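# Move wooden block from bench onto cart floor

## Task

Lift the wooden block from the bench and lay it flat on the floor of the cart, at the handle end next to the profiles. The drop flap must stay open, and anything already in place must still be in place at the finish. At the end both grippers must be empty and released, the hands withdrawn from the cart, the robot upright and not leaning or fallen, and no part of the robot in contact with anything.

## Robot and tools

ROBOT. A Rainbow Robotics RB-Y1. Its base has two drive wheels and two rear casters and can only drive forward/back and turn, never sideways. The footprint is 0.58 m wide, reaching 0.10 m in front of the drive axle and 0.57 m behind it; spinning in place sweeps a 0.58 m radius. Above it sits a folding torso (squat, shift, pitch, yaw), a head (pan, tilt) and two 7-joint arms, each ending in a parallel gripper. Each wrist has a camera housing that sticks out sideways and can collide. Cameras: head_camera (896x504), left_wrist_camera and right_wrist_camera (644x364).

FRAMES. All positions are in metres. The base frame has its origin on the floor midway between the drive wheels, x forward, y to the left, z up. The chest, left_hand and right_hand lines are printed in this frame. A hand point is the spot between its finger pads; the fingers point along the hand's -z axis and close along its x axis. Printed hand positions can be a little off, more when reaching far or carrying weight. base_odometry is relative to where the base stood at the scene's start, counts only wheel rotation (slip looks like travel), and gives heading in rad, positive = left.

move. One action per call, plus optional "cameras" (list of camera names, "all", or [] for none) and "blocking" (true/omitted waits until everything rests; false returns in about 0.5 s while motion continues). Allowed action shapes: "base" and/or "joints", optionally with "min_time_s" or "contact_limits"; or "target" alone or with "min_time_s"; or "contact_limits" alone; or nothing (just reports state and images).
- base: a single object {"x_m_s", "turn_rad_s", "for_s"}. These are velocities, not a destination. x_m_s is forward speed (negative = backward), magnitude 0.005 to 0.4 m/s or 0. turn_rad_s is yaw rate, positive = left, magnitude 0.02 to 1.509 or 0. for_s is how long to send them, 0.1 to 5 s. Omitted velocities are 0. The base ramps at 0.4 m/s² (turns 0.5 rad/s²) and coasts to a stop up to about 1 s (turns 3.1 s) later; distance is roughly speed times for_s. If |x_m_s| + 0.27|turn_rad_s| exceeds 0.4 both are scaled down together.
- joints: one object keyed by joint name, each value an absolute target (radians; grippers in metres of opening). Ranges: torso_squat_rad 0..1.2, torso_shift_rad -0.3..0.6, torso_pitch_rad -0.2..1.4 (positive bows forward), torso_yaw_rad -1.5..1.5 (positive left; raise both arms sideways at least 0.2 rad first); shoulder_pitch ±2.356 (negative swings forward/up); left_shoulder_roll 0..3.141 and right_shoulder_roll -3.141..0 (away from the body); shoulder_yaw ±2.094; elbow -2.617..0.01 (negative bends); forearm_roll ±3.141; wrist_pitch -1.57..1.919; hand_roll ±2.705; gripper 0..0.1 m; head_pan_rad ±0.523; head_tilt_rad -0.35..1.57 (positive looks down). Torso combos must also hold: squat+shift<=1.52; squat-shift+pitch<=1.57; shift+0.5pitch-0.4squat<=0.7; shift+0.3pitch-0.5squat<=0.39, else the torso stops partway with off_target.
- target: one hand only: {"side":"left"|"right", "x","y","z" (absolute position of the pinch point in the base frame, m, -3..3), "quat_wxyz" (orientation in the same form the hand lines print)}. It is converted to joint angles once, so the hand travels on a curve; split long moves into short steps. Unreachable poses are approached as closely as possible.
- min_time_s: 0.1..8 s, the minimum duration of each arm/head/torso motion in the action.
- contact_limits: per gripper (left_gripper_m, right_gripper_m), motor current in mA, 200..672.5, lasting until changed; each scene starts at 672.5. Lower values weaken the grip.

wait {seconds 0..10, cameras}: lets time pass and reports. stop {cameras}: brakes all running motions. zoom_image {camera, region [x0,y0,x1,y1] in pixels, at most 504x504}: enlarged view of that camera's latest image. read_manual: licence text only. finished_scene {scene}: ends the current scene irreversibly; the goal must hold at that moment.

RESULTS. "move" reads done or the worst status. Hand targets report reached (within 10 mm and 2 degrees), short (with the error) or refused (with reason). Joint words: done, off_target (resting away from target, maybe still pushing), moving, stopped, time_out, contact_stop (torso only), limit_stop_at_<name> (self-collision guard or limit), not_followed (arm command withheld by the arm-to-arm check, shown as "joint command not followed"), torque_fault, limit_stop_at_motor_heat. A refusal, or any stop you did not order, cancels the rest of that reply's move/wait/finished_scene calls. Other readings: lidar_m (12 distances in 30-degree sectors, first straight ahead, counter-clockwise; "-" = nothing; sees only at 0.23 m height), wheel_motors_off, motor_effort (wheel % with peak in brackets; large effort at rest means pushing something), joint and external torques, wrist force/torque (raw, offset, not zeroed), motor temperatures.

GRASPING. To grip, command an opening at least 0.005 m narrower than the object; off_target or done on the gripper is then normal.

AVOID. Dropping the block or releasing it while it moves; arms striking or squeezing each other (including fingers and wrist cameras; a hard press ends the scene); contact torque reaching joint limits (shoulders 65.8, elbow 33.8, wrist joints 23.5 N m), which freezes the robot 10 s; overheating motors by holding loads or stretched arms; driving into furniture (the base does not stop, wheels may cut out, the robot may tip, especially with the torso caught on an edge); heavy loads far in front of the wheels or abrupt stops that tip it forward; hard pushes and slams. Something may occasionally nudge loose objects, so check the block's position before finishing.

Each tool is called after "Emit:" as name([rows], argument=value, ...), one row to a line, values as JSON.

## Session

Emit:
move(joints={"head_pan_rad":0.5,"head_tilt_rad":0.5,"torso_squat_rad":0.3,"torso_pitch_rad":0.0}, cameras=["head_camera"])

Emit:
move(joints={"head_pan_rad":-0.1,"head_tilt_rad":0.75}, cameras=["head_camera"])

Scene clock: 1.00 s.
Joint torques (N m): left_arm=[-1.55 -0.75 0.68 -0.48 -0.13 -0.55 -0.13] | right_arm=[-3.64 -0.59 -0.78 -1.41 0.04 -0.56 0]
External joint torques (N m): left_arm=[-0.17 -0.9 0.67 0.08 -0.14 -0.13 -0.12] | right_arm=[-0.04 0.53 -0.73 0.22 -0.02 0.03 -0.02]
Motor temperatures (°C): left_arm=[30 28 31 35 34 32 37] | right_arm=[34 30 31 30 35 36 34]
Wrist force (N): left_arm=[-0.1 1.3 -7.8] | right_arm=[-2.6 0.9 -4.6]
Wrist torque (N m): left_arm=[-0.30 0.15 0.11] | right_arm=[-0.08 -0.11 -0.10]
Wrist force, peak (N): left_arm=[0.0 1.6 -7.9] | right_arm=[-2.9 0.8 -5.4]
move: done
base_odometry: x=+0.000 y=+0.000 heading=+0.000
lidar_m: 0.74 1.04 1.57 4.56 1.51 1.06 1.01 1.09 1.44 3.61 1.10 0.79
base_status: not commanded
joint_positions: torso_squat_rad=+0.300 torso_shift_rad=+0.000 torso_pitch_rad=+0.000 torso_yaw_rad=+0.000 left_shoulder_pitch_rad=+0.037 left_shoulder_roll_rad=+0.004 left_shoulder_yaw_rad=-0.043 left_elbow_rad=-0.196 left_forearm_roll_rad=-0.014 left_wrist_pitch_rad=+0.002 left_hand_roll_rad=+0.027 left_gripper_m=+0.099 right_shoulder_pitch_rad=-0.040 right_shoulder_roll_rad=-0.021 right_shoulder_yaw_rad=-0.018 right_elbow_rad=-0.235 right_forearm_roll_rad=+0.049 right_wrist_pitch_rad=-0.014 right_hand_roll_rad=+0.035 right_gripper_m=+0.099 head_pan_rad=+0.500 head_tilt_rad=+0.500
joint_status: all done
wheel_motors_off: 0
motor_effort: left_wheel=+0(1) right_wheel=+0(2)
chest: x=-0.2279 y=+0.0001 z=+1.2587 quat_wxyz=(+1.000, +0.000, +0.000, +0.000) (m; base frame)
left_hand: x=-0.1598 y=+0.2200 z=+0.5764 quat_wxyz=(+0.997, +0.000, -0.079, -0.009) (m; base frame)
right_hand: x=-0.0824 y=-0.2360 z=+0.5882 quat_wxyz=(+0.989, -0.016, -0.142, +0.041) (m; base frame)
pictures: head_camera
camera_calibration:
head_camera: T_world_to_cam=[[0.483499, -0.874791, -0.0311395, 0.14417], [-0.388766, -0.182727, -0.903035, 1.28888], [0.784277, 0.448722, -0.428437, 0.731482], [0, 0, 0, 1]] pos_world=[-0.14232, 0.0333981, 1.48178]

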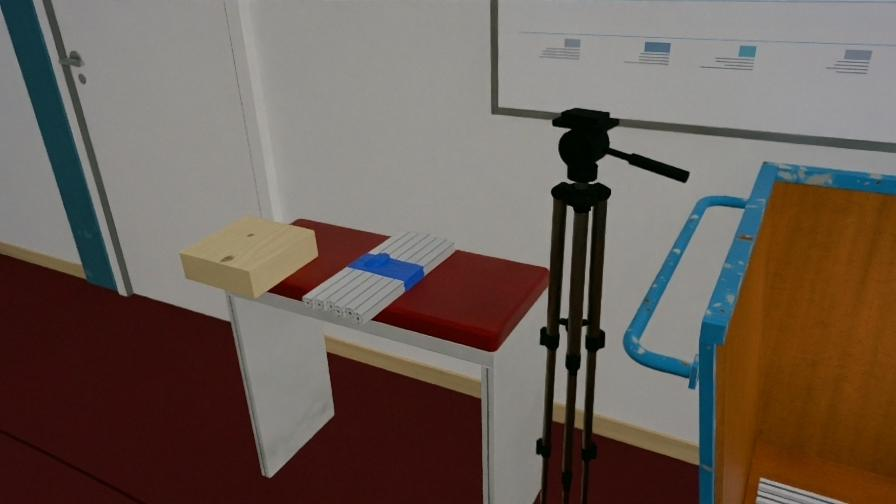

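Scene clock: 2.07 s.
Joint torques (N m): left_arm=[-1.73 -0.68 0.69 -0.42 -0.08 -0.65 0.01] | right_arm=[-3.15 -0.55 -0.46 -1.41 -0.04 -0.61 -0.01]
External joint torques (N m): left_arm=[-0.36 -0.83 0.68 0.14 -0.08 -0.23 0.01] | right_arm=[0.44 0.57 -0.42 0.22 -0.1 -0.02 -0.02]
Motor temperatures (°C): left_arm=[30 28 31 35 34 32 37] | right_arm=[34 30 31 30 35 36 34]
Wrist force (N): left_arm=[0.4 1.6 -7.6] | right_arm=[-2.6 1.0 -4.8]
Wrist torque (N m): left_arm=[-0.32 0.18 0.10] | right_arm=[-0.10 -0.11 -0.10]
Wrist force, peak (N): left_arm=[-0.8 1.3 -8.3] | right_arm=[-2.9 1.1 -5.3]
move: done
base_odometry: x=+0.000 y=+0.000 heading=+0.000
lidar_m: 0.74 1.04 1.56 4.56 1.51 1.08 1.03 1.08 1.45 3.61 1.10 0.78
base_status: not commanded
joint_positions: torso_squat_rad=+0.300 torso_shift_rad=+0.000 torso_pitch_rad=+0.000 torso_yaw_rad=+0.000 left_shoulder_pitch_rad=+0.037 left_shoulder_roll_rad=+0.004 left_shoulder_yaw_rad=-0.043 left_elbow_rad=-0.196 left_forearm_roll_rad=-0.014 left_wrist_pitch_rad=+0.002 left_hand_roll_rad=+0.027 left_gripper_m=+0.099 right_shoulder_pitch_rad=-0.040 right_shoulder_roll_rad=-0.021 right_shoulder_yaw_rad=-0.018 right_elbow_rad=-0.235 right_forearm_roll_rad=+0.049 right_wrist_pitch_rad=-0.014 right_hand_roll_rad=+0.035 right_gripper_m=+0.099 head_pan_rad=-0.100 head_tilt_rad=+0.750
joint_status: all done
wheel_motors_off: 0
motor_effort: left_wheel=+0(1) right_wheel=+1(2)
chest: x=-0.2279 y=+0.0001 z=+1.2587 quat_wxyz=(+1.000, +0.000, +0.000, +0.000) (m; base frame)
left_hand: x=-0.1598 y=+0.2200 z=+0.5764 quat_wxyz=(+0.997, +0.000, -0.079, -0.009) (m; base frame)
right_hand: x=-0.0824 y=-0.2360 z=+0.5882 quat_wxyz=(+0.989, -0.016, -0.142, +0.041) (m; base frame)
pictures: head_camera
camera_calibration:
head_camera: T_world_to_cam=[[-0.102634, -0.994227, -0.031296, 0.0237141], [-0.633048, 0.0895531, -0.768915, 1.04285], [0.767279, -0.0591047, -0.638585, 1.03464], [0, 0, 0, 1]] pos_world=[-0.13125, -0.0086612, 1.46331]

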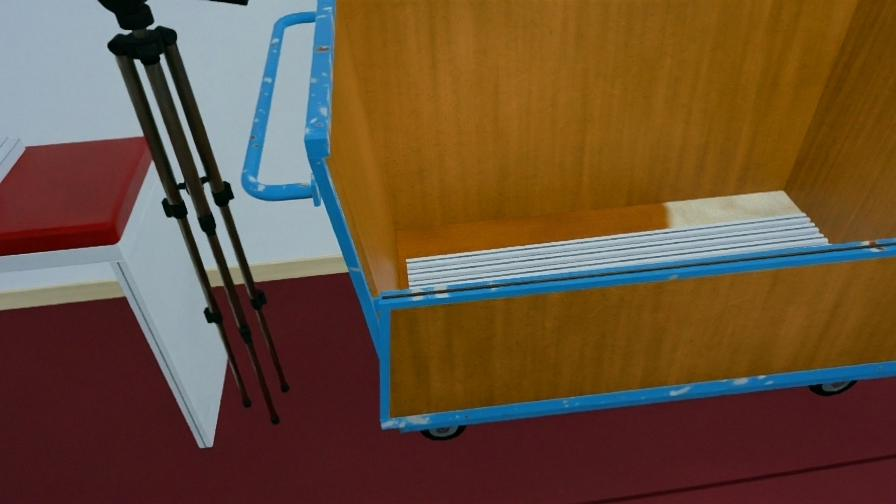

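Emit:
move(base={"turn_rad_s":1.0,"for_s":1.773}, joints={"head_pan_rad":0,"head_tilt_rad":0.25,"torso_shift_rad":0.25,"torso_pitch_rad":0.62,"left_gripper_m":0.02,"right_gripper_m":0.02}, cameras=[])

Emit:
move(base={"x_m_s":0.4,"for_s":3.09}, joints={"left_shoulder_pitch_rad":-1.011,"left_shoulder_roll_rad":0.507,"left_shoulder_yaw_rad":-0.31,"left_elbow_rad":-1.648,"left_forearm_roll_rad":0.544,"left_wrist_pitch_rad":1.836,"left_hand_roll_rad":0.636,"right_shoulder_pitch_rad":-1.011,"right_shoulder_roll_rad":-0.507,"right_shoulder_yaw_rad":0.31,"right_elbow_rad":-1.648,"right_forearm_roll_rad":-0.544,"right_wrist_pitch_rad":1.836,"right_hand_roll_rad":-0.636}, cameras=[])

Emit:
move(base={"turn_rad_s":-0.87,"for_s":1.77}, cameras=["head_camera"])

Scene clock: 9.73 s.
Joint torques (N m): left_arm=[13.36 -0.48 0.66 5.81 -0.17 0.55 0.08] | right_arm=[12.72 -0.45 -0.7 5.05 -0.2 0.63 -0.2]
External joint torques (N m): left_arm=[-1.44 -0.82 0.62 -0.02 -0.16 -0.24 0.06] | right_arm=[-0.05 0.25 -0.41 0.47 -0.12 0.05 -0.18]
Motor temperatures (°C): left_arm=[30 28 31 35 34 32 37] | right_arm=[34 30 31 30 35 36 34]
Wrist force (N): left_arm=[3.7 0.9 -7.4] | right_arm=[1.2 0.8 -4.9]
Wrist torque (N m): left_arm=[-0.22 0.33 0.04] | right_arm=[-0.05 0.13 -0.07]
Wrist force, peak (N): left_arm=[0.4 1.5 -8.5] | right_arm=[-2.9 1.2 -5.4]
move: done
base_odometry: x=+0.000 y=+0.000 heading=+1.560
lidar_m: 4.58 1.50 1.07 1.02 1.05 1.41 3.59 1.09 0.81 0.76 1.04 1.56
base_status: done (sent for 1.77 of 1.77 s)
joint_positions: torso_squat_rad=+0.300 torso_shift_rad=+0.250 torso_pitch_rad=+0.620 torso_yaw_rad=+0.000 left_shoulder_pitch_rad=+0.037 left_shoulder_roll_rad=+0.004 left_shoulder_yaw_rad=-0.043 left_elbow_rad=-0.196 left_forearm_roll_rad=-0.014 left_wrist_pitch_rad=+0.002 left_hand_roll_rad=+0.027 left_gripper_m=+0.020 right_shoulder_pitch_rad=-0.040 right_shoulder_roll_rad=-0.021 right_shoulder_yaw_rad=-0.018 right_elbow_rad=-0.235 right_forearm_roll_rad=+0.049 right_wrist_pitch_rad=-0.014 right_hand_roll_rad=+0.035 right_gripper_m=+0.020 head_pan_rad=+0.000 head_tilt_rad=+0.250
joint_status: all done
wheel_motors_off: 0
motor_effort: left_wheel=-2(32) right_wheel=+16(53)
chest: x=+0.1173 y=+0.0000 z=+1.1803 quat_wxyz=(+0.952, +0.000, +0.305, +0.000) (m; base frame)
left_hand: x=-0.2237 y=+0.2200 z=+0.5855 quat_wxyz=(+0.973, -0.003, +0.229, -0.008) (m; base frame)
right_hand: x=-0.1538 y=-0.2360 z=+0.5500 quat_wxyz=(+0.985, -0.003, +0.166, +0.044) (m; base frame)
pictures: none
No camera images: "cameras" was empty.

Scene clock: 14.27 s.
Joint torques (N m): left_arm=[-14.1 3.78 5.14 -6.87 -0.05 -0.43 -0.08] | right_arm=[-14.48 -6.18 -4.09 -7.54 0.22 -0.06 0.22]
External joint torques (N m): left_arm=[1.34 -1.45 -0.1 0.77 -0.07 -0.36 -0.08] | right_arm=[0.61 -0.51 0.83 -0.31 -0.01 -0.04 0.22]
Motor temperatures (°C): left_arm=[30 28 31 36 34 32 37] | right_arm=[34 30 31 30 35 36 34]
Wrist force (N): left_arm=[1.0 1.6 -7.8] | right_arm=[-1.2 1.1 -5.1]
Wrist torque (N m): left_arm=[-0.35 0.20 0.07] | right_arm=[-0.08 -0.05 -0.08]
Wrist force, peak (N): left_arm=[3.2 1.0 -8.6] | right_arm=[-0.3 1.3 -5.9]
move: done
base_odometry: x=+0.013 y=+1.240 heading=+1.560
lidar_m: 4.36 1.58 1.12 1.06 1.11 1.47 3.77 1.37 1.11 0.89 1.51 2.01
base_status: done (sent for 3.1 of 3.1 s)
joint_positions: torso_squat_rad=+0.300 torso_shift_rad=+0.250 torso_pitch_rad=+0.620 torso_yaw_rad=+0.000 left_shoulder_pitch_rad=-1.011 left_shoulder_roll_rad=+0.507 left_shoulder_yaw_rad=-0.310 left_elbow_rad=-1.648 left_forearm_roll_rad=+0.544 left_wrist_pitch_rad=+1.836 left_hand_roll_rad=+0.636 left_gripper_m=+0.020 right_shoulder_pitch_rad=-1.011 right_shoulder_roll_rad=-0.507 right_shoulder_yaw_rad=+0.310 right_elbow_rad=-1.648 right_forearm_roll_rad=-0.544 right_wrist_pitch_rad=+1.836 right_hand_roll_rad=-0.636 right_gripper_m=+0.020 head_pan_rad=+0.000 head_tilt_rad=+0.250
joint_status: all done
wheel_motors_off: 0
motor_effort: left_wheel=+4(36) right_wheel=-5(54)
chest: x=+0.1173 y=+0.0001 z=+1.1803 quat_wxyz=(+0.952, +0.000, +0.305, +0.000) (m; base frame)
left_hand: x=+0.5203 y=+0.1554 z=+0.8294 quat_wxyz=(+1.000, +0.000, +0.000, +0.000) (m; base frame)
right_hand: x=+0.5202 y=-0.1552 z=+0.8294 quat_wxyz=(+1.000, +0.000, +0.000, +0.000) (m; base frame)
pictures: none
No camera images: "cameras" was empty.

Scene clock: 18.13 s.
Joint torques (N m): left_arm=[-14.41 3.93 5.35 -7.04 -0.17 -0.4 -0.19] | right_arm=[-14.94 -5.94 -4.39 -7.53 0.12 -0.07 0.27]
External joint torques (N m): left_arm=[1.04 -1.31 0.11 0.59 -0.19 -0.33 -0.19] | right_arm=[0.16 -0.26 0.53 -0.3 -0.11 -0.05 0.27]
Motor temperatures (°C): left_arm=[31 28 31 36 34 32 37] | right_arm=[34 30 31 30 35 36 34]
Wrist force (N): left_arm=[0.9 1.3 -7.6] | right_arm=[-0.3 1.2 -4.7]
Wrist torque (N m): left_arm=[-0.31 0.19 0.08] | right_arm=[-0.06 0.07 -0.08]
Wrist force, peak (N): left_arm=[0.7 1.2 -8.4] | right_arm=[-0.7 1.3 -5.5]
move: done
base_odometry: x=+0.013 y=+1.240 heading=+0.024
lidar_m: 0.86 1.51 2.07 4.32 1.52 1.11 1.06 1.11 1.53 4.07 1.37 1.10
base_status: done (sent for 1.77 of 1.77 s)
joint_positions: torso_squat_rad=+0.300 torso_shift_rad=+0.250 torso_pitch_rad=+0.620 torso_yaw_rad=+0.000 left_shoulder_pitch_rad=-1.011 left_shoulder_roll_rad=+0.507 left_shoulder_yaw_rad=-0.310 left_elbow_rad=-1.648 left_forearm_roll_rad=+0.544 left_wrist_pitch_rad=+1.836 left_hand_roll_rad=+0.636 left_gripper_m=+0.020 right_shoulder_pitch_rad=-1.011 right_shoulder_roll_rad=-0.507 right_shoulder_yaw_rad=+0.310 right_elbow_rad=-1.648 right_forearm_roll_rad=-0.544 right_wrist_pitch_rad=+1.836 right_hand_roll_rad=-0.636 right_gripper_m=+0.020 head_pan_rad=+0.000 head_tilt_rad=+0.250
joint_status: not commanded
wheel_motors_off: 0
motor_effort: left_wheel=+15(32) right_wheel=-7(36)
chest: x=+0.1172 y=+0.0001 z=+1.1803 quat_wxyz=(+0.952, +0.000, +0.305, +0.000) (m; base frame)
left_hand: x=+0.5202 y=+0.1554 z=+0.8294 quat_wxyz=(+1.000, +0.000, +0.000, +0.000) (m; base frame)
right_hand: x=+0.5202 y=-0.1552 z=+0.8294 quat_wxyz=(+1.000, +0.000, +0.000, +0.000) (m; base frame)
pictures: head_camera
camera_calibration:
head_camera: T_world_to_cam=[[-0.00668193, -0.999502, -0.0308536, 0.0418402], [-0.726264, 0.0260598, -0.686922, 1.14801], [0.687383, 0.0178179, -0.726076, 0.73821], [0, 0, 0, 1]] pos_world=[0.326601, -0.00125082, 1.32588]

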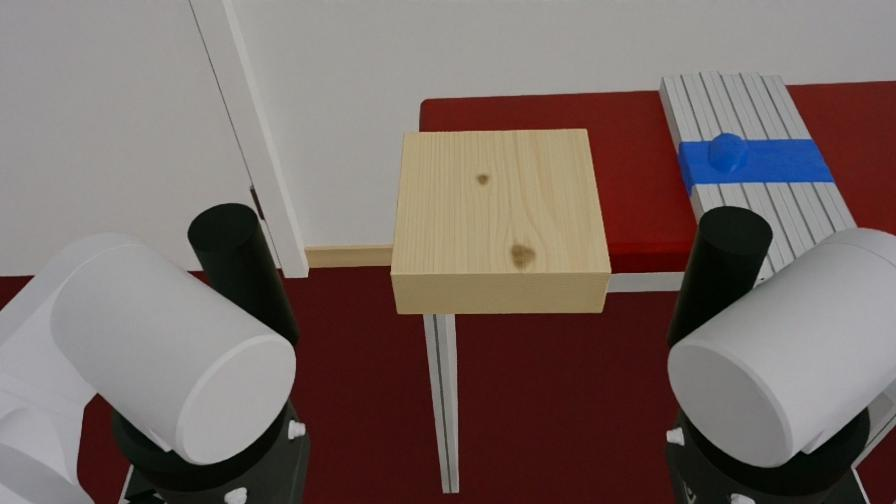

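Emit:
move(base={"turn_rad_s":-0.2,"for_s":0.45}, cameras=[])

Emit:
move(base={"x_m_s":0.3,"for_s":1.41}, joints={"head_tilt_rad":0.75}, cameras=[])

Emit:
move(base={"turn_rad_s":0.15,"for_s":0.4}, cameras=["head_camera"])

Scene clock: 21.63 s.
Joint torques (N m): left_arm=[-14.41 3.85 5.45 -6.83 -0.17 -0.42 -0.15] | right_arm=[-15.05 -6.11 -3.77 -7.67 0.22 0.16 0.17]
External joint torques (N m): left_arm=[1.03 -1.38 0.22 0.8 -0.19 -0.34 -0.15] | right_arm=[0.04 -0.44 1.15 -0.44 -0.01 0.18 0.17]
Motor temperatures (°C): left_arm=[31 28 31 36 34 32 37] | right_arm=[34 30 31 30 35 36 34]
Wrist force (N): left_arm=[0.5 1.5 -7.4] | right_arm=[-1.1 0.9 -5.1]
Wrist torque (N m): left_arm=[-0.31 0.13 0.09] | right_arm=[-0.08 -0.02 -0.07]
Wrist force, peak (N): left_arm=[0.9 1.8 -8.3] | right_arm=[-1.3 0.8 -5.5]
move: done
base_odometry: x=+0.013 y=+1.240 heading=-0.068
lidar_m: 0.86 1.51 1.92 4.25 1.71 1.16 1.06 1.11 1.40 3.08 1.36 1.11
base_status: done (sent for 0.47 of 0.47 s)
joint_positions: torso_squat_rad=+0.300 torso_shift_rad=+0.250 torso_pitch_rad=+0.620 torso_yaw_rad=+0.000 left_shoulder_pitch_rad=-1.011 left_shoulder_roll_rad=+0.507 left_shoulder_yaw_rad=-0.310 left_elbow_rad=-1.648 left_forearm_roll_rad=+0.544 left_wrist_pitch_rad=+1.836 left_hand_roll_rad=+0.636 left_gripper_m=+0.020 right_shoulder_pitch_rad=-1.011 right_shoulder_roll_rad=-0.507 right_shoulder_yaw_rad=+0.310 right_elbow_rad=-1.648 right_forearm_roll_rad=-0.544 right_wrist_pitch_rad=+1.836 right_hand_roll_rad=-0.636 right_gripper_m=+0.020 head_pan_rad=+0.000 head_tilt_rad=+0.250
joint_status: not commanded
wheel_motors_off: 0
motor_effort: left_wheel=+17(32) right_wheel=-7(25)
chest: x=+0.1172 y=+0.0001 z=+1.1803 quat_wxyz=(+0.952, +0.000, +0.305, +0.000) (m; base frame)
left_hand: x=+0.5202 y=+0.1554 z=+0.8294 quat_wxyz=(+1.000, +0.000, +0.000, +0.000) (m; base frame)
right_hand: x=+0.5202 y=-0.1552 z=+0.8294 quat_wxyz=(+1.000, +0.000, +0.000, +0.000) (m; base frame)
pictures: none
No camera images: "cameras" was empty.

Scene clock: 24.13 s.
Joint torques (N m): left_arm=[-14.05 3.82 5.58 -6.91 -0.17 -0.42 -0.02] | right_arm=[-15.3 -6.46 -3.78 -7.63 0.14 0.08 0.33]
External joint torques (N m): left_arm=[1.39 -1.41 0.35 0.72 -0.19 -0.35 -0.02] | right_arm=[-0.21 -0.78 1.14 -0.4 -0.09 0.11 0.33]
Motor temperatures (°C): left_arm=[31 28 31 36 34 32 37] | right_arm=[34 30 31 30 35 36 34]
Wrist force (N): left_arm=[0.8 1.2 -6.7] | right_arm=[-1.1 1.0 -4.7]
Wrist torque (N m): left_arm=[-0.29 0.19 0.07] | right_arm=[-0.07 -0.03 -0.09]
Wrist force, peak (N): left_arm=[0.8 1.8 -8.1] | right_arm=[-1.8 1.1 -5.4]
move: done
base_odometry: x=+0.432 y=+1.211 heading=-0.068
lidar_m: 0.46 0.46 1.38 3.05 2.36 1.61 1.48 1.53 1.95 1.88 0.79 0.82
base_status: done (sent for 1.4 of 1.4 s)
joint_positions: torso_squat_rad=+0.300 torso_shift_rad=+0.250 torso_pitch_rad=+0.620 torso_yaw_rad=+0.000 left_shoulder_pitch_rad=-1.011 left_shoulder_roll_rad=+0.507 left_shoulder_yaw_rad=-0.310 left_elbow_rad=-1.648 left_forearm_roll_rad=+0.544 left_wrist_pitch_rad=+1.836 left_hand_roll_rad=+0.636 left_gripper_m=+0.020 right_shoulder_pitch_rad=-1.011 right_shoulder_roll_rad=-0.507 right_shoulder_yaw_rad=+0.310 right_elbow_rad=-1.648 right_forearm_roll_rad=-0.544 right_wrist_pitch_rad=+1.836 right_hand_roll_rad=-0.636 right_gripper_m=+0.020 head_pan_rad=+0.000 head_tilt_rad=+0.750
joint_status: all done
wheel_motors_off: 0
motor_effort: left_wheel=+3(41) right_wheel=-3(24)
chest: x=+0.1173 y=+0.0001 z=+1.1803 quat_wxyz=(+0.952, +0.000, +0.305, +0.000) (m; base frame)
left_hand: x=+0.5202 y=+0.1554 z=+0.8294 quat_wxyz=(+1.000, +0.000, +0.000, +0.000) (m; base frame)
right_hand: x=+0.5201 y=-0.1552 z=+0.8293 quat_wxyz=(+1.000, +0.000, +0.000, +0.000) (m; base frame)
pictures: none
No camera images: "cameras" was empty.

Scene clock: 25.17 s.
Joint torques (N m): left_arm=[-14.06 4.07 5.57 -6.71 -0.12 -0.34 -0.06] | right_arm=[-15.24 -5.86 -4.14 -7.61 0.3 0.02 0.36]
External joint torques (N m): left_arm=[1.38 -1.17 0.33 0.92 -0.14 -0.27 -0.06] | right_arm=[-0.15 -0.18 0.78 -0.38 0.08 0.04 0.36]
Motor temperatures (°C): left_arm=[31 28 31 36 34 32 37] | right_arm=[34 30 31 30 35 36 34]
Wrist force (N): left_arm=[1.0 0.9 -7.4] | right_arm=[-0.7 0.8 -4.5]
Wrist torque (N m): left_arm=[-0.24 0.24 0.08] | right_arm=[-0.05 0.02 -0.07]
Wrist force, peak (N): left_arm=[0.7 1.2 -8.5] | right_arm=[-1.6 0.8 -5.7]
move: done
base_odometry: x=+0.432 y=+1.211 heading=-0.009
lidar_m: 0.46 1.11 1.45 3.65 2.22 1.57 1.48 1.55 2.05 1.37 0.78 0.86
base_status: done (sent for 0.4 of 0.4 s)
joint_positions: torso_squat_rad=+0.300 torso_shift_rad=+0.250 torso_pitch_rad=+0.620 torso_yaw_rad=+0.000 left_shoulder_pitch_rad=-1.011 left_shoulder_roll_rad=+0.507 left_shoulder_yaw_rad=-0.310 left_elbow_rad=-1.648 left_forearm_roll_rad=+0.544 left_wrist_pitch_rad=+1.836 left_hand_roll_rad=+0.636 left_gripper_m=+0.020 right_shoulder_pitch_rad=-1.011 right_shoulder_roll_rad=-0.507 right_shoulder_yaw_rad=+0.310 right_elbow_rad=-1.648 right_forearm_roll_rad=-0.544 right_wrist_pitch_rad=+1.836 right_hand_roll_rad=-0.636 right_gripper_m=+0.020 head_pan_rad=+0.000 head_tilt_rad=+0.750
joint_status: not commanded
wheel_motors_off: 0
motor_effort: left_wheel=-13(22) right_wheel=+7(18)
chest: x=+0.1173 y=+0.0001 z=+1.1803 quat_wxyz=(+0.952, +0.000, +0.305, +0.000) (m; base frame)
left_hand: x=+0.5202 y=+0.1554 z=+0.8294 quat_wxyz=(+1.000, +0.000, +0.000, +0.000) (m; base frame)
right_hand: x=+0.5201 y=-0.1552 z=+0.8293 quat_wxyz=(+1.000, +0.000, +0.000, +0.000) (m; base frame)
pictures: head_camera
camera_calibration:
head_camera: T_world_to_cam=[[-0.0206539, -0.999502, -0.0238728, 0.0360662], [-0.966671, 0.0260587, -0.254692, 0.633445], [0.255187, 0.0178167, -0.966727, 1.16701], [0, 0, 0, 1]] pos_world=[0.315272, -0.00125082, 1.29037]

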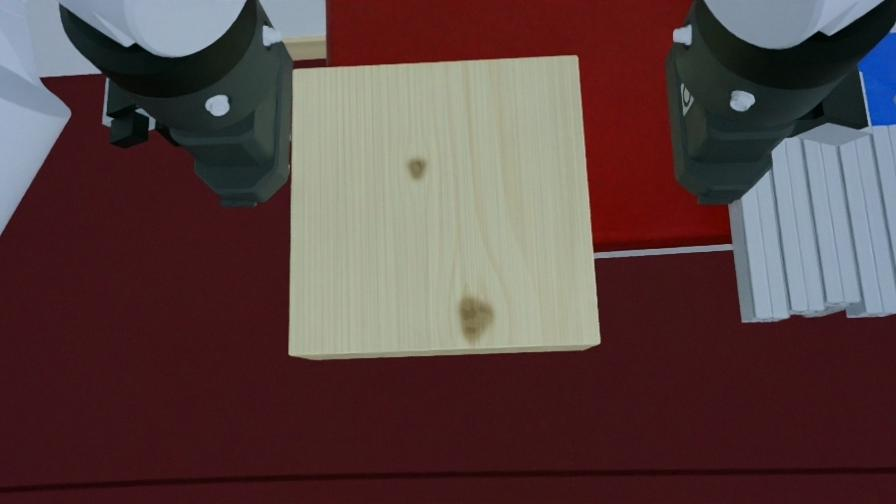

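Emit:
move(base={"turn_rad_s":0.12,"for_s":0.42}, cameras=[])

Emit:
move(base={"x_m_s":-0.1,"for_s":0.29}, cameras=["head_camera"])

Scene clock: 28.90 s.
Joint torques (N m): left_arm=[-14.11 3.82 5.68 -6.84 -0.05 -0.38 -0.13] | right_arm=[-15.55 -5.92 -4.08 -7.56 0.2 0.03 0.21]
External joint torques (N m): left_arm=[1.34 -1.41 0.45 0.8 -0.08 -0.3 -0.13] | right_arm=[-0.46 -0.25 0.84 -0.33 -0.03 0.05 0.21]
Motor temperatures (°C): left_arm=[31 28 31 36 34 32 37] | right_arm=[34 30 31 30 35 36 34]
Wrist force (N): left_arm=[1.2 1.7 -7.5] | right_arm=[-1.2 0.9 -4.4]
Wrist torque (N m): left_arm=[-0.39 0.24 0.08] | right_arm=[-0.10 -0.03 -0.05]
Wrist force, peak (N): left_arm=[1.5 1.5 -8.1] | right_arm=[-0.7 1.1 -5.5]
move: done
base_odometry: x=+0.433 y=+1.211 heading=+0.042
lidar_m: 0.46 1.12 1.51 4.38 2.10 1.54 1.48 1.57 2.15 1.15 0.79 0.90
base_status: done (sent for 0.43 of 0.43 s)
joint_positions: torso_squat_rad=+0.300 torso_shift_rad=+0.250 torso_pitch_rad=+0.620 torso_yaw_rad=+0.000 left_shoulder_pitch_rad=-1.011 left_shoulder_roll_rad=+0.507 left_shoulder_yaw_rad=-0.310 left_elbow_rad=-1.648 left_forearm_roll_rad=+0.544 left_wrist_pitch_rad=+1.836 left_hand_roll_rad=+0.636 left_gripper_m=+0.020 right_shoulder_pitch_rad=-1.011 right_shoulder_roll_rad=-0.507 right_shoulder_yaw_rad=+0.310 right_elbow_rad=-1.648 right_forearm_roll_rad=-0.544 right_wrist_pitch_rad=+1.836 right_hand_roll_rad=-0.636 right_gripper_m=+0.020 head_pan_rad=+0.000 head_tilt_rad=+0.750
joint_status: not commanded
wheel_motors_off: 0
motor_effort: left_wheel=-16(35) right_wheel=+7(25)
chest: x=+0.1173 y=+0.0001 z=+1.1803 quat_wxyz=(+0.952, +0.000, +0.305, +0.000) (m; base frame)
left_hand: x=+0.5202 y=+0.1554 z=+0.8294 quat_wxyz=(+1.000, +0.000, +0.000, +0.000) (m; base frame)
right_hand: x=+0.5201 y=-0.1552 z=+0.8293 quat_wxyz=(+1.000, +0.000, +0.000, +0.000) (m; base frame)
pictures: none
No camera images: "cameras" was empty.

Scene clock: 29.83 s.
Joint torques (N m): left_arm=[-14.37 3.83 5.82 -7.04 -0.16 -0.37 -0.08] | right_arm=[-15.19 -5.99 -4.22 -7.61 0.17 0.04 0.31]
External joint torques (N m): left_arm=[1.07 -1.41 0.58 0.59 -0.18 -0.29 -0.08] | right_arm=[-0.09 -0.31 0.71 -0.38 -0.06 0.06 0.31]
Motor temperatures (°C): left_arm=[31 28 31 36 34 32 37] | right_arm=[34 30 31 30 35 36 34]
Wrist force (N): left_arm=[1.4 1.3 -6.5] | right_arm=[-0.6 1.1 -4.8]
Wrist torque (N m): left_arm=[-0.27 0.25 0.09] | right_arm=[-0.12 0.04 -0.06]
Wrist force, peak (N): left_arm=[0.8 0.3 -8.1] | right_arm=[-0.3 0.9 -5.5]
move: done
base_odometry: x=+0.403 y=+1.210 heading=+0.042
lidar_m: 0.49 1.15 1.58 4.40 2.05 1.50 1.44 1.53 2.10 1.25 0.80 0.90
base_status: done (sent for 0.3 of 0.3 s)
joint_positions: torso_squat_rad=+0.300 torso_shift_rad=+0.250 torso_pitch_rad=+0.620 torso_yaw_rad=+0.000 left_shoulder_pitch_rad=-1.011 left_shoulder_roll_rad=+0.507 left_shoulder_yaw_rad=-0.310 left_elbow_rad=-1.648 left_forearm_roll_rad=+0.544 left_wrist_pitch_rad=+1.836 left_hand_roll_rad=+0.636 left_gripper_m=+0.020 right_shoulder_pitch_rad=-1.011 right_shoulder_roll_rad=-0.507 right_shoulder_yaw_rad=+0.310 right_elbow_rad=-1.648 right_forearm_roll_rad=-0.544 right_wrist_pitch_rad=+1.836 right_hand_roll_rad=-0.636 right_gripper_m=+0.020 head_pan_rad=+0.000 head_tilt_rad=+0.750
joint_status: not commanded
wheel_motors_off: 0
motor_effort: left_wheel=-7(39) right_wheel=+0(13)
chest: x=+0.1172 y=+0.0001 z=+1.1803 quat_wxyz=(+0.952, +0.000, +0.305, +0.000) (m; base frame)
left_hand: x=+0.5202 y=+0.1554 z=+0.8295 quat_wxyz=(+1.000, +0.000, +0.000, +0.000) (m; base frame)
right_hand: x=+0.5201 y=-0.1552 z=+0.8294 quat_wxyz=(+1.000, +0.000, +0.000, +0.000) (m; base frame)
pictures: head_camera
camera_calibration:
head_camera: T_world_to_cam=[[-0.0206531, -0.999501, -0.0238801, 0.0360757], [-0.966615, 0.0260637, -0.254903, 0.633627], [0.255398, 0.0178183, -0.966672, 1.16699], [0, 0, 0, 1]] pos_world=[0.315171, -0.00125081, 1.29047]

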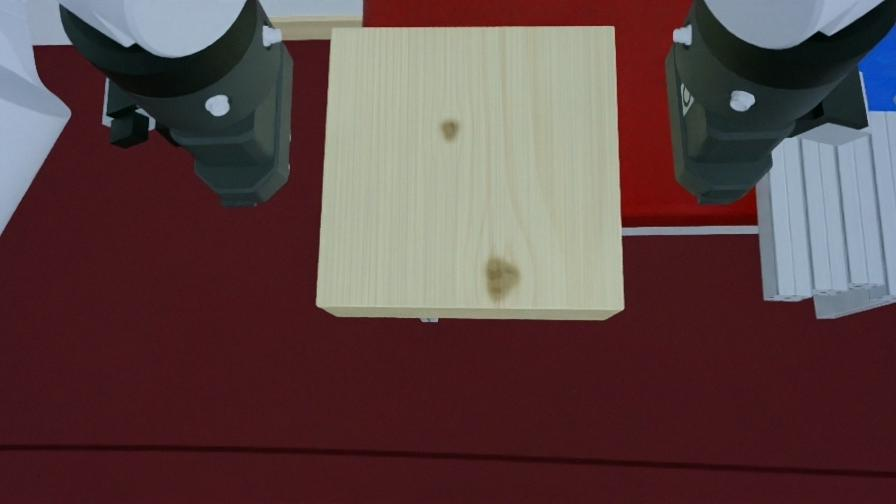

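Emit:
move(base={"x_m_s":0.08,"for_s":0.13}, joints={"left_shoulder_pitch_rad":-0.978,"left_shoulder_roll_rad":0.453,"left_shoulder_yaw_rad":-0.351,"left_elbow_rad":-1.437,"left_forearm_roll_rad":0.473,"left_wrist_pitch_rad":1.615,"left_hand_roll_rad":0.568,"right_shoulder_pitch_rad":-0.978,"right_shoulder_roll_rad":-0.453,"right_shoulder_yaw_rad":0.351,"right_elbow_rad":-1.437,"right_forearm_roll_rad":-0.473,"right_wrist_pitch_rad":1.615,"right_hand_roll_rad":-0.568}, min_time_s=1, cameras=[])

Emit:
move(joints={"left_shoulder_pitch_rad":-1.001,"left_shoulder_roll_rad":0.400,"left_shoulder_yaw_rad":-0.403,"left_elbow_rad":-1.432,"left_forearm_roll_rad":0.441,"left_wrist_pitch_rad":1.624,"left_hand_roll_rad":0.636,"right_shoulder_pitch_rad":-1.001,"right_shoulder_roll_rad":-0.400,"right_shoulder_yaw_rad":0.403,"right_elbow_rad":-1.432,"right_forearm_roll_rad":-0.441,"right_wrist_pitch_rad":1.624,"right_hand_roll_rad":-0.636}, min_time_s=1.5, cameras=[])

Emit:
move(joints={"torso_squat_rad":0.1}, cameras=["head_camera"])

Scene clock: 34.70 s.
Joint torques (N m): left_arm=[-14.29 3.21 4.72 -7.17 -0.31 -0.43 -0.22] | right_arm=[-13.96 -3.25 -3.55 -7.63 0.43 -0.02 0.13]
External joint torques (N m): left_arm=[0.87 -1.5 0.1 0.75 -0.33 -0.35 -0.22] | right_arm=[0.81 1.9 0.79 -0.17 0.19 0.01 0.13]
Motor temperatures (°C): left_arm=[31 28 31 36 34 32 37] | right_arm=[34 30 31 30 35 36 34]
Wrist force (N): left_arm=[-0.1 1.4 -6.7] | right_arm=[-0.6 0.6 -5.4]
Wrist torque (N m): left_arm=[-0.33 0.06 0.05] | right_arm=[-0.04 0.02 -0.08]
Wrist force, peak (N): left_arm=[0.8 2.0 -8.4] | right_arm=[-0.7 1.4 -5.7]
move: done
base_odometry: x=+0.410 y=+1.210 heading=+0.041
lidar_m: 0.49 1.14 1.56 4.41 2.07 1.52 1.45 1.54 2.13 1.21 0.80 0.90
base_status: done (sent for 0.13 of 0.13 s)
joint_positions: torso_squat_rad=+0.300 torso_shift_rad=+0.250 torso_pitch_rad=+0.620 torso_yaw_rad=+0.000 left_shoulder_pitch_rad=-0.978 left_shoulder_roll_rad=+0.453 left_shoulder_yaw_rad=-0.351 left_elbow_rad=-1.437 left_forearm_roll_rad=+0.473 left_wrist_pitch_rad=+1.615 left_hand_roll_rad=+0.568 left_gripper_m=+0.020 right_shoulder_pitch_rad=-0.978 right_shoulder_roll_rad=-0.453 right_shoulder_yaw_rad=+0.351 right_elbow_rad=-1.437 right_forearm_roll_rad=-0.473 right_wrist_pitch_rad=+1.615 right_hand_roll_rad=-0.568 right_gripper_m=+0.020 head_pan_rad=+0.000 head_tilt_rad=+0.750
joint_status: all done
wheel_motors_off: 0
motor_effort: left_wheel=-11(32) right_wheel=+14(46)
chest: x=+0.1172 y=+0.0001 z=+1.1803 quat_wxyz=(+0.952, +0.000, +0.305, +0.000) (m; base frame)
left_hand: x=+0.5203 y=+0.1550 z=+0.7624 quat_wxyz=(+1.000, +0.000, +0.000, +0.000) (m; base frame)
right_hand: x=+0.5203 y=-0.1550 z=+0.7624 quat_wxyz=(+1.000, +0.000, +0.000, +0.000) (m; base frame)
pictures: none
No camera images: "cameras" was empty.

Scene clock: 36.50 s.
Joint torques (N m): left_arm=[-22.02 -30.12 -5.65 -15.48 11.05 -8.14 1.44] | right_arm=[-20.81 38.62 12.28 -19.28 -12.43 -4.61 2.74]
External joint torques (N m): left_arm=[-6.69 -33.62 -10.03 -7.47 11.05 -8.08 1.44] | right_arm=[-5.82 42.63 16.4 -11.74 -12.69 -4.6 2.74]
Motor temperatures (°C): left_arm=[31 28 31 36 34 32 37] | right_arm=[34 30 31 31 36 36 34]
Wrist force (N): left_arm=[-3.7 67.4 8.5] | right_arm=[16.6 -68.0 1.2]
Wrist torque (N m): left_arm=[-2.35 -1.10 -1.22] | right_arm=[3.03 0.67 -3.13]
Wrist force, peak (N): left_arm=[-4.1 68.8 8.2] | right_arm=[16.9 -69.3 2.1]
move: done
base_odometry: x=+0.410 y=+1.210 heading=+0.041
lidar_m: 0.48 1.14 1.54 4.39 2.07 1.51 1.46 1.54 2.13 1.21 0.80 0.91
base_status: not commanded
joint_positions: torso_squat_rad=+0.300 torso_shift_rad=+0.250 torso_pitch_rad=+0.619 torso_yaw_rad=+0.000 left_shoulder_pitch_rad=-0.999 left_shoulder_roll_rad=+0.408 left_shoulder_yaw_rad=-0.400 left_elbow_rad=-1.430 left_forearm_roll_rad=+0.438 left_wrist_pitch_rad=+1.626 left_hand_roll_rad=+0.636 left_gripper_m=+0.020 right_shoulder_pitch_rad=-1.000 right_shoulder_roll_rad=-0.411 right_shoulder_yaw_rad=+0.399 right_elbow_rad=-1.429 right_forearm_roll_rad=-0.438 right_wrist_pitch_rad=+1.625 right_hand_roll_rad=-0.637 right_gripper_m=+0.020 head_pan_rad=+0.000 head_tilt_rad=+0.750
joint_status: all done
wheel_motors_off: 0
motor_effort: left_wheel=-16(16) right_wheel=+13(16)
chest: x=+0.1168 y=+0.0000 z=+1.1805 quat_wxyz=(+0.952, +0.000, +0.305, +0.000) (m; base frame)
left_hand: x=+0.5138 y=+0.1297 z=+0.7611 quat_wxyz=(+1.000, +0.006, -0.001, +0.004) (m; base frame)
right_hand: x=+0.5147 y=-0.1315 z=+0.7613 quat_wxyz=(+1.000, -0.007, -0.001, -0.006) (m; base frame)
pictures: none
No camera images: "cameras" was empty.

Scene clock: 37.93 s.
Joint torques (N m): left_arm=[-32.14 -27.03 0.01 -22.75 10.23 -9.22 1.16] | right_arm=[-25.33 34.34 7.28 -23.44 -11.18 -5.33 2.59]
External joint torques (N m): left_arm=[-16.9 -30.49 -4.35 -14.75 10.22 -9.17 1.15] | right_arm=[-10.4 38.3 11.38 -15.91 -11.44 -5.32 2.59]
Motor temperatures (°C): left_arm=[31 28 31 36 34 33 37] | right_arm=[34 30 31 31 36 37 34]
Wrist force (N): left_arm=[-9.0 63.7 -19.8] | right_arm=[12.8 -60.2 -17.3]
Wrist torque (N m): left_arm=[-1.91 -0.86 -0.74] | right_arm=[2.19 1.24 -2.49]
Wrist force, peak (N): left_arm=[-9.9 63.9 -20.8] | right_arm=[16.8 -67.9 0.9]
move: done
base_odometry: x=+0.410 y=+1.210 heading=+0.041
lidar_m: 0.48 1.14 1.56 4.40 2.06 1.52 1.46 1.55 2.13 1.20 0.80 0.89
base_status: not commanded
joint_positions: torso_squat_rad=+0.100 torso_shift_rad=+0.250 torso_pitch_rad=+0.621 torso_yaw_rad=+0.000 left_shoulder_pitch_rad=-0.997 left_shoulder_roll_rad=+0.407 left_shoulder_yaw_rad=-0.402 left_elbow_rad=-1.428 left_forearm_roll_rad=+0.438 left_wrist_pitch_rad=+1.626 left_hand_roll_rad=+0.636 left_gripper_m=+0.020 right_shoulder_pitch_rad=-0.998 right_shoulder_roll_rad=-0.410 right_shoulder_yaw_rad=+0.400 right_elbow_rad=-1.428 right_forearm_roll_rad=-0.438 right_wrist_pitch_rad=+1.625 right_hand_roll_rad=-0.637 right_gripper_m=+0.020 head_pan_rad=+0.000 head_tilt_rad=+0.750
joint_status: all done
wheel_motors_off: 0
motor_effort: left_wheel=-10(15) right_wheel=+14(16)
chest: x=+0.1246 y=+0.0000 z=+1.2069 quat_wxyz=(+0.952, +0.000, +0.306, +0.000) (m; base frame)
left_hand: x=+0.5190 y=+0.1301 z=+0.7854 quat_wxyz=(+1.000, +0.007, +0.003, +0.004) (m; base frame)
right_hand: x=+0.5206 y=-0.1311 z=+0.7862 quat_wxyz=(+1.000, -0.007, +0.001, -0.006) (m; base frame)
pictures: head_camera
camera_calibration:
head_camera: T_world_to_cam=[[-0.0207769, -0.999499, -0.0238793, 0.0368025], [-0.966904, 0.0261629, -0.253796, 0.646344], [0.254294, 0.0178159, -0.966963, 1.19132], [0, 0, 0, 1]] pos_world=[0.322773, -0.00135051, 1.31688]

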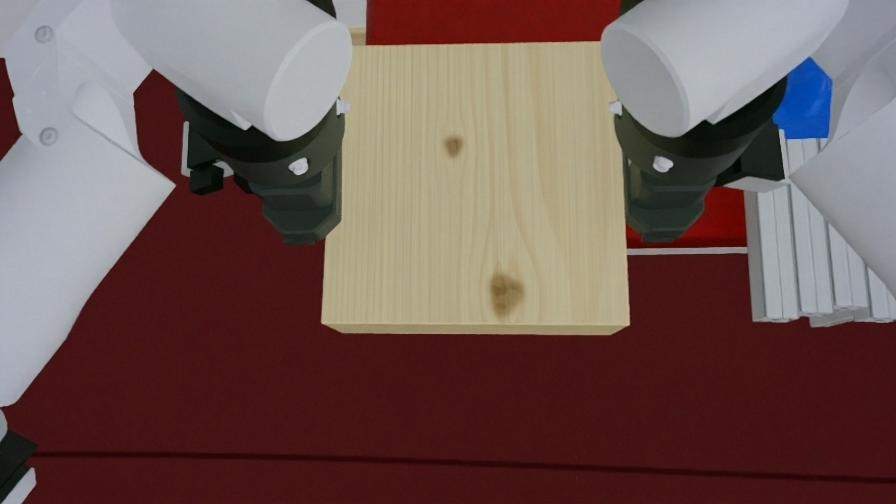

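Emit:
move(base={"x_m_s":-0.4,"for_s":1.0}, cameras=[])

Emit:
move(base={"turn_rad_s":-0.85,"for_s":1.896}, cameras=[])

Emit:
move(base={"x_m_s":0.4,"for_s":3.74}, cameras=[])

Emit:
move(base={"turn_rad_s":0.85,"for_s":1.9}, joints={"head_tilt_rad":0.3}, cameras=["head_camera"])

Scene clock: 42.30 s.
Joint torques (N m): left_arm=[-33.52 -26.91 0.71 -23.14 9.88 -9.73 1.15] | right_arm=[-26.67 33.89 6.92 -24 -11 -5.38 2.46]
External joint torques (N m): left_arm=[-18.28 -30.37 -3.65 -15.14 9.87 -9.69 1.15] | right_arm=[-11.75 37.86 11.01 -16.47 -11.26 -5.37 2.46]
Motor temperatures (°C): left_arm=[31 28 31 36 35 33 37] | right_arm=[34 31 31 32 37 37 34]
Wrist force (N): left_arm=[-10.1 63.1 -21.4] | right_arm=[12.5 -60.0 -17.8]
Wrist torque (N m): left_arm=[-1.75 -0.91 -0.95] | right_arm=[2.18 1.13 -2.40]
Wrist force, peak (N): left_arm=[-10.7 63.7 -21.4] | right_arm=[14.2 -60.5 -16.7]
move: done
base_odometry: x=+0.010 y=+1.194 heading=+0.041
lidar_m: 0.89 1.53 2.13 4.04 1.50 1.11 1.05 1.12 1.56 4.33 1.32 1.08
base_status: done (sent for 1 of 1 s)
joint_positions: torso_squat_rad=+0.100 torso_shift_rad=+0.250 torso_pitch_rad=+0.621 torso_yaw_rad=+0.000 left_shoulder_pitch_rad=-0.996 left_shoulder_roll_rad=+0.407 left_shoulder_yaw_rad=-0.402 left_elbow_rad=-1.428 left_forearm_roll_rad=+0.438 left_wrist_pitch_rad=+1.626 left_hand_roll_rad=+0.636 left_gripper_m=+0.020 right_shoulder_pitch_rad=-0.998 right_shoulder_roll_rad=-0.409 right_shoulder_yaw_rad=+0.400 right_elbow_rad=-1.428 right_forearm_roll_rad=-0.438 right_wrist_pitch_rad=+1.625 right_hand_roll_rad=-0.637 right_gripper_m=+0.020 head_pan_rad=+0.000 head_tilt_rad=+0.750
joint_status: not commanded
wheel_motors_off: 0
motor_effort: left_wheel=+0(33) right_wheel=+1(21)
chest: x=+0.1246 y=+0.0000 z=+1.2070 quat_wxyz=(+0.952, +0.000, +0.305, +0.000) (m; base frame)
left_hand: x=+0.5188 y=+0.1301 z=+0.7853 quat_wxyz=(+1.000, +0.007, +0.003, +0.004) (m; base frame)
right_hand: x=+0.5204 y=-0.1310 z=+0.7861 quat_wxyz=(+1.000, -0.007, +0.001, -0.006) (m; base frame)
pictures: none
No camera images: "cameras" was empty.

Scene clock: 46.23 s.
Joint torques (N m): left_arm=[-33.15 -26.68 0.73 -23.14 9.91 -9.72 1.16] | right_arm=[-26.67 33.64 6.83 -23.97 -10.93 -5.38 2.49]
External joint torques (N m): left_arm=[-17.91 -30.14 -3.63 -15.14 9.9 -9.67 1.16] | right_arm=[-11.75 37.6 10.92 -16.44 -11.19 -5.37 2.49]
Motor temperatures (°C): left_arm=[31 29 31 37 35 34 37] | right_arm=[35 31 31 32 37 37 34]
Wrist force (N): left_arm=[-9.8 64.1 -20.4] | right_arm=[13.1 -59.4 -17.2]
Wrist torque (N m): left_arm=[-1.84 -0.87 -0.96] | right_arm=[2.12 1.19 -2.44]
Wrist force, peak (N): left_arm=[-10.1 64.1 -21.2] | right_arm=[13.4 -61.3 -17.5]
move: done
base_odometry: x=+0.010 y=+1.194 heading=-1.573
lidar_m: 3.54 1.31 1.09 0.88 1.53 2.04 4.40 1.59 1.13 1.07 1.10 1.44
base_status: done (sent for 1.9 of 1.9 s)
joint_positions: torso_squat_rad=+0.100 torso_shift_rad=+0.250 torso_pitch_rad=+0.621 torso_yaw_rad=+0.000 left_shoulder_pitch_rad=-0.996 left_shoulder_roll_rad=+0.407 left_shoulder_yaw_rad=-0.402 left_elbow_rad=-1.428 left_forearm_roll_rad=+0.438 left_wrist_pitch_rad=+1.626 left_hand_roll_rad=+0.636 left_gripper_m=+0.020 right_shoulder_pitch_rad=-0.998 right_shoulder_roll_rad=-0.409 right_shoulder_yaw_rad=+0.400 right_elbow_rad=-1.428 right_forearm_roll_rad=-0.438 right_wrist_pitch_rad=+1.625 right_hand_roll_rad=-0.637 right_gripper_m=+0.020 head_pan_rad=+0.000 head_tilt_rad=+0.750
joint_status: not commanded
wheel_motors_off: 0
motor_effort: left_wheel=+14(35) right_wheel=-7(26)
chest: x=+0.1246 y=+0.0001 z=+1.2070 quat_wxyz=(+0.952, +0.000, +0.305, +0.000) (m; base frame)
left_hand: x=+0.5188 y=+0.1301 z=+0.7853 quat_wxyz=(+1.000, +0.007, +0.003, +0.004) (m; base frame)
right_hand: x=+0.5204 y=-0.1310 z=+0.7861 quat_wxyz=(+1.000, -0.007, +0.001, -0.006) (m; base frame)
pictures: none
No camera images: "cameras" was empty.

Scene clock: 51.33 s.
Joint torques (N m): left_arm=[-33.24 -26.89 1 -23.19 10.03 -9.82 1.06] | right_arm=[-26.5 33.51 6.65 -24.24 -11.04 -5.35 2.49]
External joint torques (N m): left_arm=[-18 -30.34 -3.35 -15.19 10.03 -9.77 1.06] | right_arm=[-11.58 37.46 10.75 -16.71 -11.3 -5.35 2.49]
Motor temperatures (°C): left_arm=[32 29 31 37 36 34 37] | right_arm=[35 31 31 33 38 37 34]
Wrist force (N): left_arm=[-10.3 63.8 -20.1] | right_arm=[12.7 -61.0 -17.0]
Wrist torque (N m): left_arm=[-1.80 -0.94 -0.95] | right_arm=[2.24 1.13 -2.44]
Wrist force, peak (N): left_arm=[-10.7 64.7 -19.9] | right_arm=[11.7 -61.9 -17.2]
move: done
base_odometry: x=+0.006 y=-0.299 heading=-1.573
lidar_m: 3.32 1.17 0.81 0.77 0.80 1.85 4.75 1.50 1.07 1.00 1.02 1.34
base_status: done (sent for 3.73 of 3.73 s)
joint_positions: torso_squat_rad=+0.100 torso_shift_rad=+0.250 torso_pitch_rad=+0.621 torso_yaw_rad=+0.000 left_shoulder_pitch_rad=-0.996 left_shoulder_roll_rad=+0.407 left_shoulder_yaw_rad=-0.402 left_elbow_rad=-1.428 left_forearm_roll_rad=+0.438 left_wrist_pitch_rad=+1.626 left_hand_roll_rad=+0.636 left_gripper_m=+0.020 right_shoulder_pitch_rad=-0.998 right_shoulder_roll_rad=-0.409 right_shoulder_yaw_rad=+0.400 right_elbow_rad=-1.428 right_forearm_roll_rad=-0.438 right_wrist_pitch_rad=+1.625 right_hand_roll_rad=-0.637 right_gripper_m=+0.020 head_pan_rad=+0.000 head_tilt_rad=+0.750
joint_status: not commanded
wheel_motors_off: 0
motor_effort: left_wheel=+1(43) right_wheel=+0(33)
chest: x=+0.1246 y=+0.0001 z=+1.2070 quat_wxyz=(+0.952, +0.000, +0.306, +0.000) (m; base frame)
left_hand: x=+0.5188 y=+0.1301 z=+0.7853 quat_wxyz=(+1.000, +0.007, +0.003, +0.004) (m; base frame)
right_hand: x=+0.5204 y=-0.1309 z=+0.7861 quat_wxyz=(+1.000, -0.007, +0.001, -0.006) (m; base frame)
pictures: none
No camera images: "cameras" was empty.

Scene clock: 55.27 s.
Joint torques (N m): left_arm=[-33.16 -26.62 1.14 -23.28 9.99 -9.69 1.1] | right_arm=[-26.28 33.36 6.63 -24.13 -11.26 -5.29 2.53]
External joint torques (N m): left_arm=[-17.92 -30.07 -3.22 -15.28 9.98 -9.64 1.1] | right_arm=[-11.36 37.32 10.73 -16.6 -11.51 -5.28 2.53]
Motor temperatures (°C): left_arm=[32 29 31 38 36 34 37] | right_arm=[35 32 31 33 39 37 34]
Wrist force (N): left_arm=[-10.6 62.7 -20.9] | right_arm=[12.5 -60.8 -17.2]
Wrist torque (N m): left_arm=[-1.71 -0.90 -1.01] | right_arm=[2.21 1.11 -2.46]
Wrist force, peak (N): left_arm=[-10.6 64.3 -21.4] | right_arm=[12.7 -61.9 -17.0]
move: done
base_odometry: x=+0.006 y=-0.299 heading=+0.041
lidar_m: 0.78 0.83 1.84 3.79 1.40 1.02 0.98 1.05 1.44 4.03 1.11 0.81
base_status: done (sent for 1.9 of 1.9 s)
joint_positions: torso_squat_rad=+0.100 torso_shift_rad=+0.250 torso_pitch_rad=+0.621 torso_yaw_rad=+0.000 left_shoulder_pitch_rad=-0.996 left_shoulder_roll_rad=+0.407 left_shoulder_yaw_rad=-0.402 left_elbow_rad=-1.428 left_forearm_roll_rad=+0.438 left_wrist_pitch_rad=+1.626 left_hand_roll_rad=+0.636 left_gripper_m=+0.020 right_shoulder_pitch_rad=-0.998 right_shoulder_roll_rad=-0.409 right_shoulder_yaw_rad=+0.400 right_elbow_rad=-1.428 right_forearm_roll_rad=-0.438 right_wrist_pitch_rad=+1.625 right_hand_roll_rad=-0.637 right_gripper_m=+0.020 head_pan_rad=+0.000 head_tilt_rad=+0.300
joint_status: all done
wheel_motors_off: 0
motor_effort: left_wheel=-5(35) right_wheel=+16(32)
chest: x=+0.1246 y=+0.0001 z=+1.2070 quat_wxyz=(+0.952, +0.000, +0.306, +0.000) (m; base frame)
left_hand: x=+0.5188 y=+0.1302 z=+0.7852 quat_wxyz=(+1.000, +0.007, +0.003, +0.004) (m; base frame)
right_hand: x=+0.5204 y=-0.1309 z=+0.7861 quat_wxyz=(+1.000, -0.007, +0.001, -0.006) (m; base frame)
pictures: head_camera
camera_calibration:
head_camera: T_world_to_cam=[[-0.00816709, -0.999504, -0.030413, 0.0425928], [-0.760242, 0.0259635, -0.64912, 1.12925], [0.649588, 0.0178198, -0.760077, 0.808289], [0, 0, 0, 1]] pos_world=[0.333795, -0.00115112, 1.34868]

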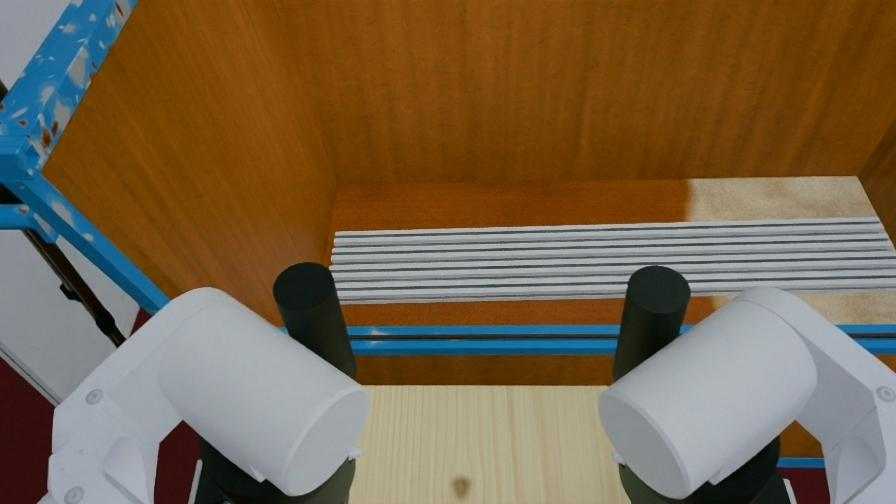

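Emit:
move(base={"x_m_s":0.3,"for_s":1.77}, joints={"head_tilt_rad":0.6})

Scene clock: 59.17 s.
Joint torques (N m): left_arm=[-32.97 -26.61 0.99 -23.31 9.96 -9.74 1.08] | right_arm=[-26.83 33.21 6.68 -24.16 -11.07 -5.45 2.33]
External joint torques (N m): left_arm=[-17.73 -30.06 -3.37 -15.31 9.95 -9.69 1.08] | right_arm=[-11.91 37.17 10.78 -16.63 -11.32 -5.45 2.33]
Motor temperatures (°C): left_arm=[32 29 31 38 36 35 37] | right_arm=[35 32 31 34 39 37 34]
Wrist force (N): left_arm=[-10.7 63.2 -21.0] | right_arm=[12.8 -60.8 -16.8]
Wrist torque (N m): left_arm=[-1.72 -0.93 -1.00] | right_arm=[2.24 1.19 -2.42]
Wrist force, peak (N): left_arm=[-10.9 64.5 -20.3] | right_arm=[13.7 -61.3 -17.3]
move: done
base_odometry: x=+0.536 y=-0.278 heading=+0.041
lidar_m: 0.24 0.26 0.37 4.23 2.15 1.58 1.52 1.59 2.19 3.99 0.37 0.26
base_status: done (sent for 1.77 of 1.77 s)
joint_positions: torso_squat_rad=+0.100 torso_shift_rad=+0.250 torso_pitch_rad=+0.621 torso_yaw_rad=+0.000 left_shoulder_pitch_rad=-0.996 left_shoulder_roll_rad=+0.407 left_shoulder_yaw_rad=-0.402 left_elbow_rad=-1.428 left_forearm_roll_rad=+0.438 left_wrist_pitch_rad=+1.626 left_hand_roll_rad=+0.636 left_gripper_m=+0.020 right_shoulder_pitch_rad=-0.998 right_shoulder_roll_rad=-0.409 right_shoulder_yaw_rad=+0.400 right_elbow_rad=-1.428 right_forearm_roll_rad=-0.438 right_wrist_pitch_rad=+1.625 right_hand_roll_rad=-0.637 right_gripper_m=+0.020 head_pan_rad=+0.000 head_tilt_rad=+0.600
joint_status: all done
wheel_motors_off: 0
motor_effort: left_wheel=-2(23) right_wheel=+2(43)
chest: x=+0.1246 y=+0.0001 z=+1.2069 quat_wxyz=(+0.952, +0.000, +0.306, +0.000) (m; base frame)
left_hand: x=+0.5188 y=+0.1301 z=+0.7852 quat_wxyz=(+1.000, +0.007, +0.003, +0.004) (m; base frame)
right_hand: x=+0.5204 y=-0.1309 z=+0.7860 quat_wxyz=(+1.000, -0.007, +0.001, -0.006) (m; base frame)
pictures: head_camera, left_wrist_camera, right_wrist_camera
camera_calibration:
head_camera: T_world_to_cam=[[-0.0167901, -0.999504, -0.0266403, 0.0397074], [-0.918123, 0.0259629, -0.395443, 0.825958], [0.395939, 0.0178195, -0.918104, 1.08839], [0, 0, 0, 1]] pos_world=[0.328062, -0.00115112, 1.32693]
left_wrist_camera: T_world_to_cam=[[0.999258, 0.0358434, -0.0141206, -0.512582], [0.0383755, -0.8939, 0.446621, -0.225208], [0.003386, -0.446832, -0.894612, 0.831411], [0, 0, 0, 1]] pos_world=[0.518029, 0.18856, 0.837135]
right_wrist_camera: T_world_to_cam=[[-0.99956, -0.0179537, -0.0236025, 0.53521], [-0.0272764, 0.868935, 0.494174, -0.233407], [0.0116367, 0.494601, -0.869042, 0.813969], [0, 0, 0, 1]] pos_world=[0.519136, -0.190165, 0.83535]

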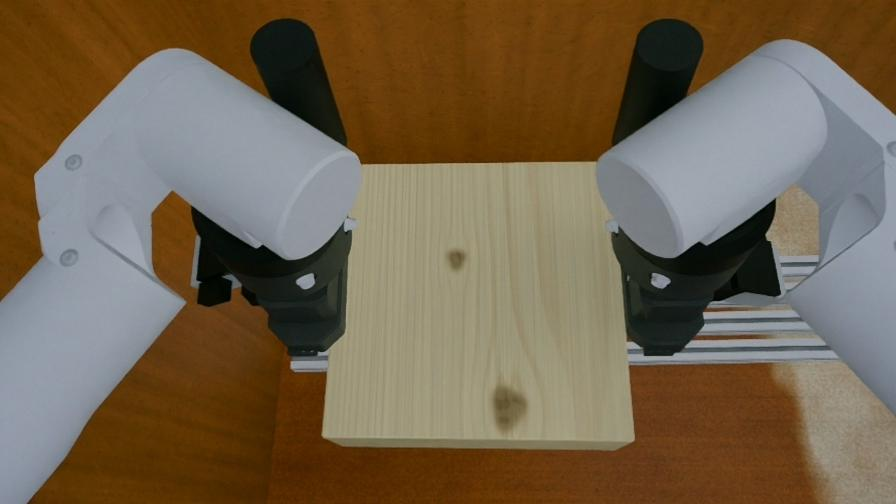

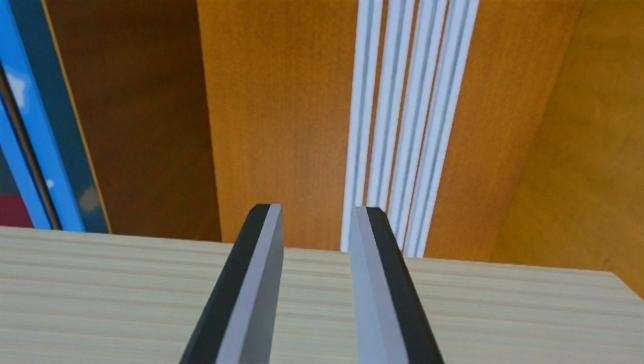

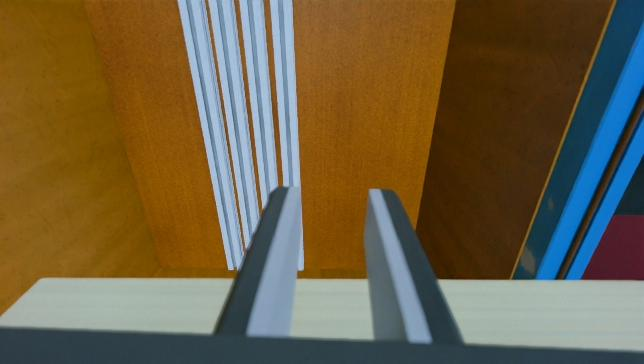

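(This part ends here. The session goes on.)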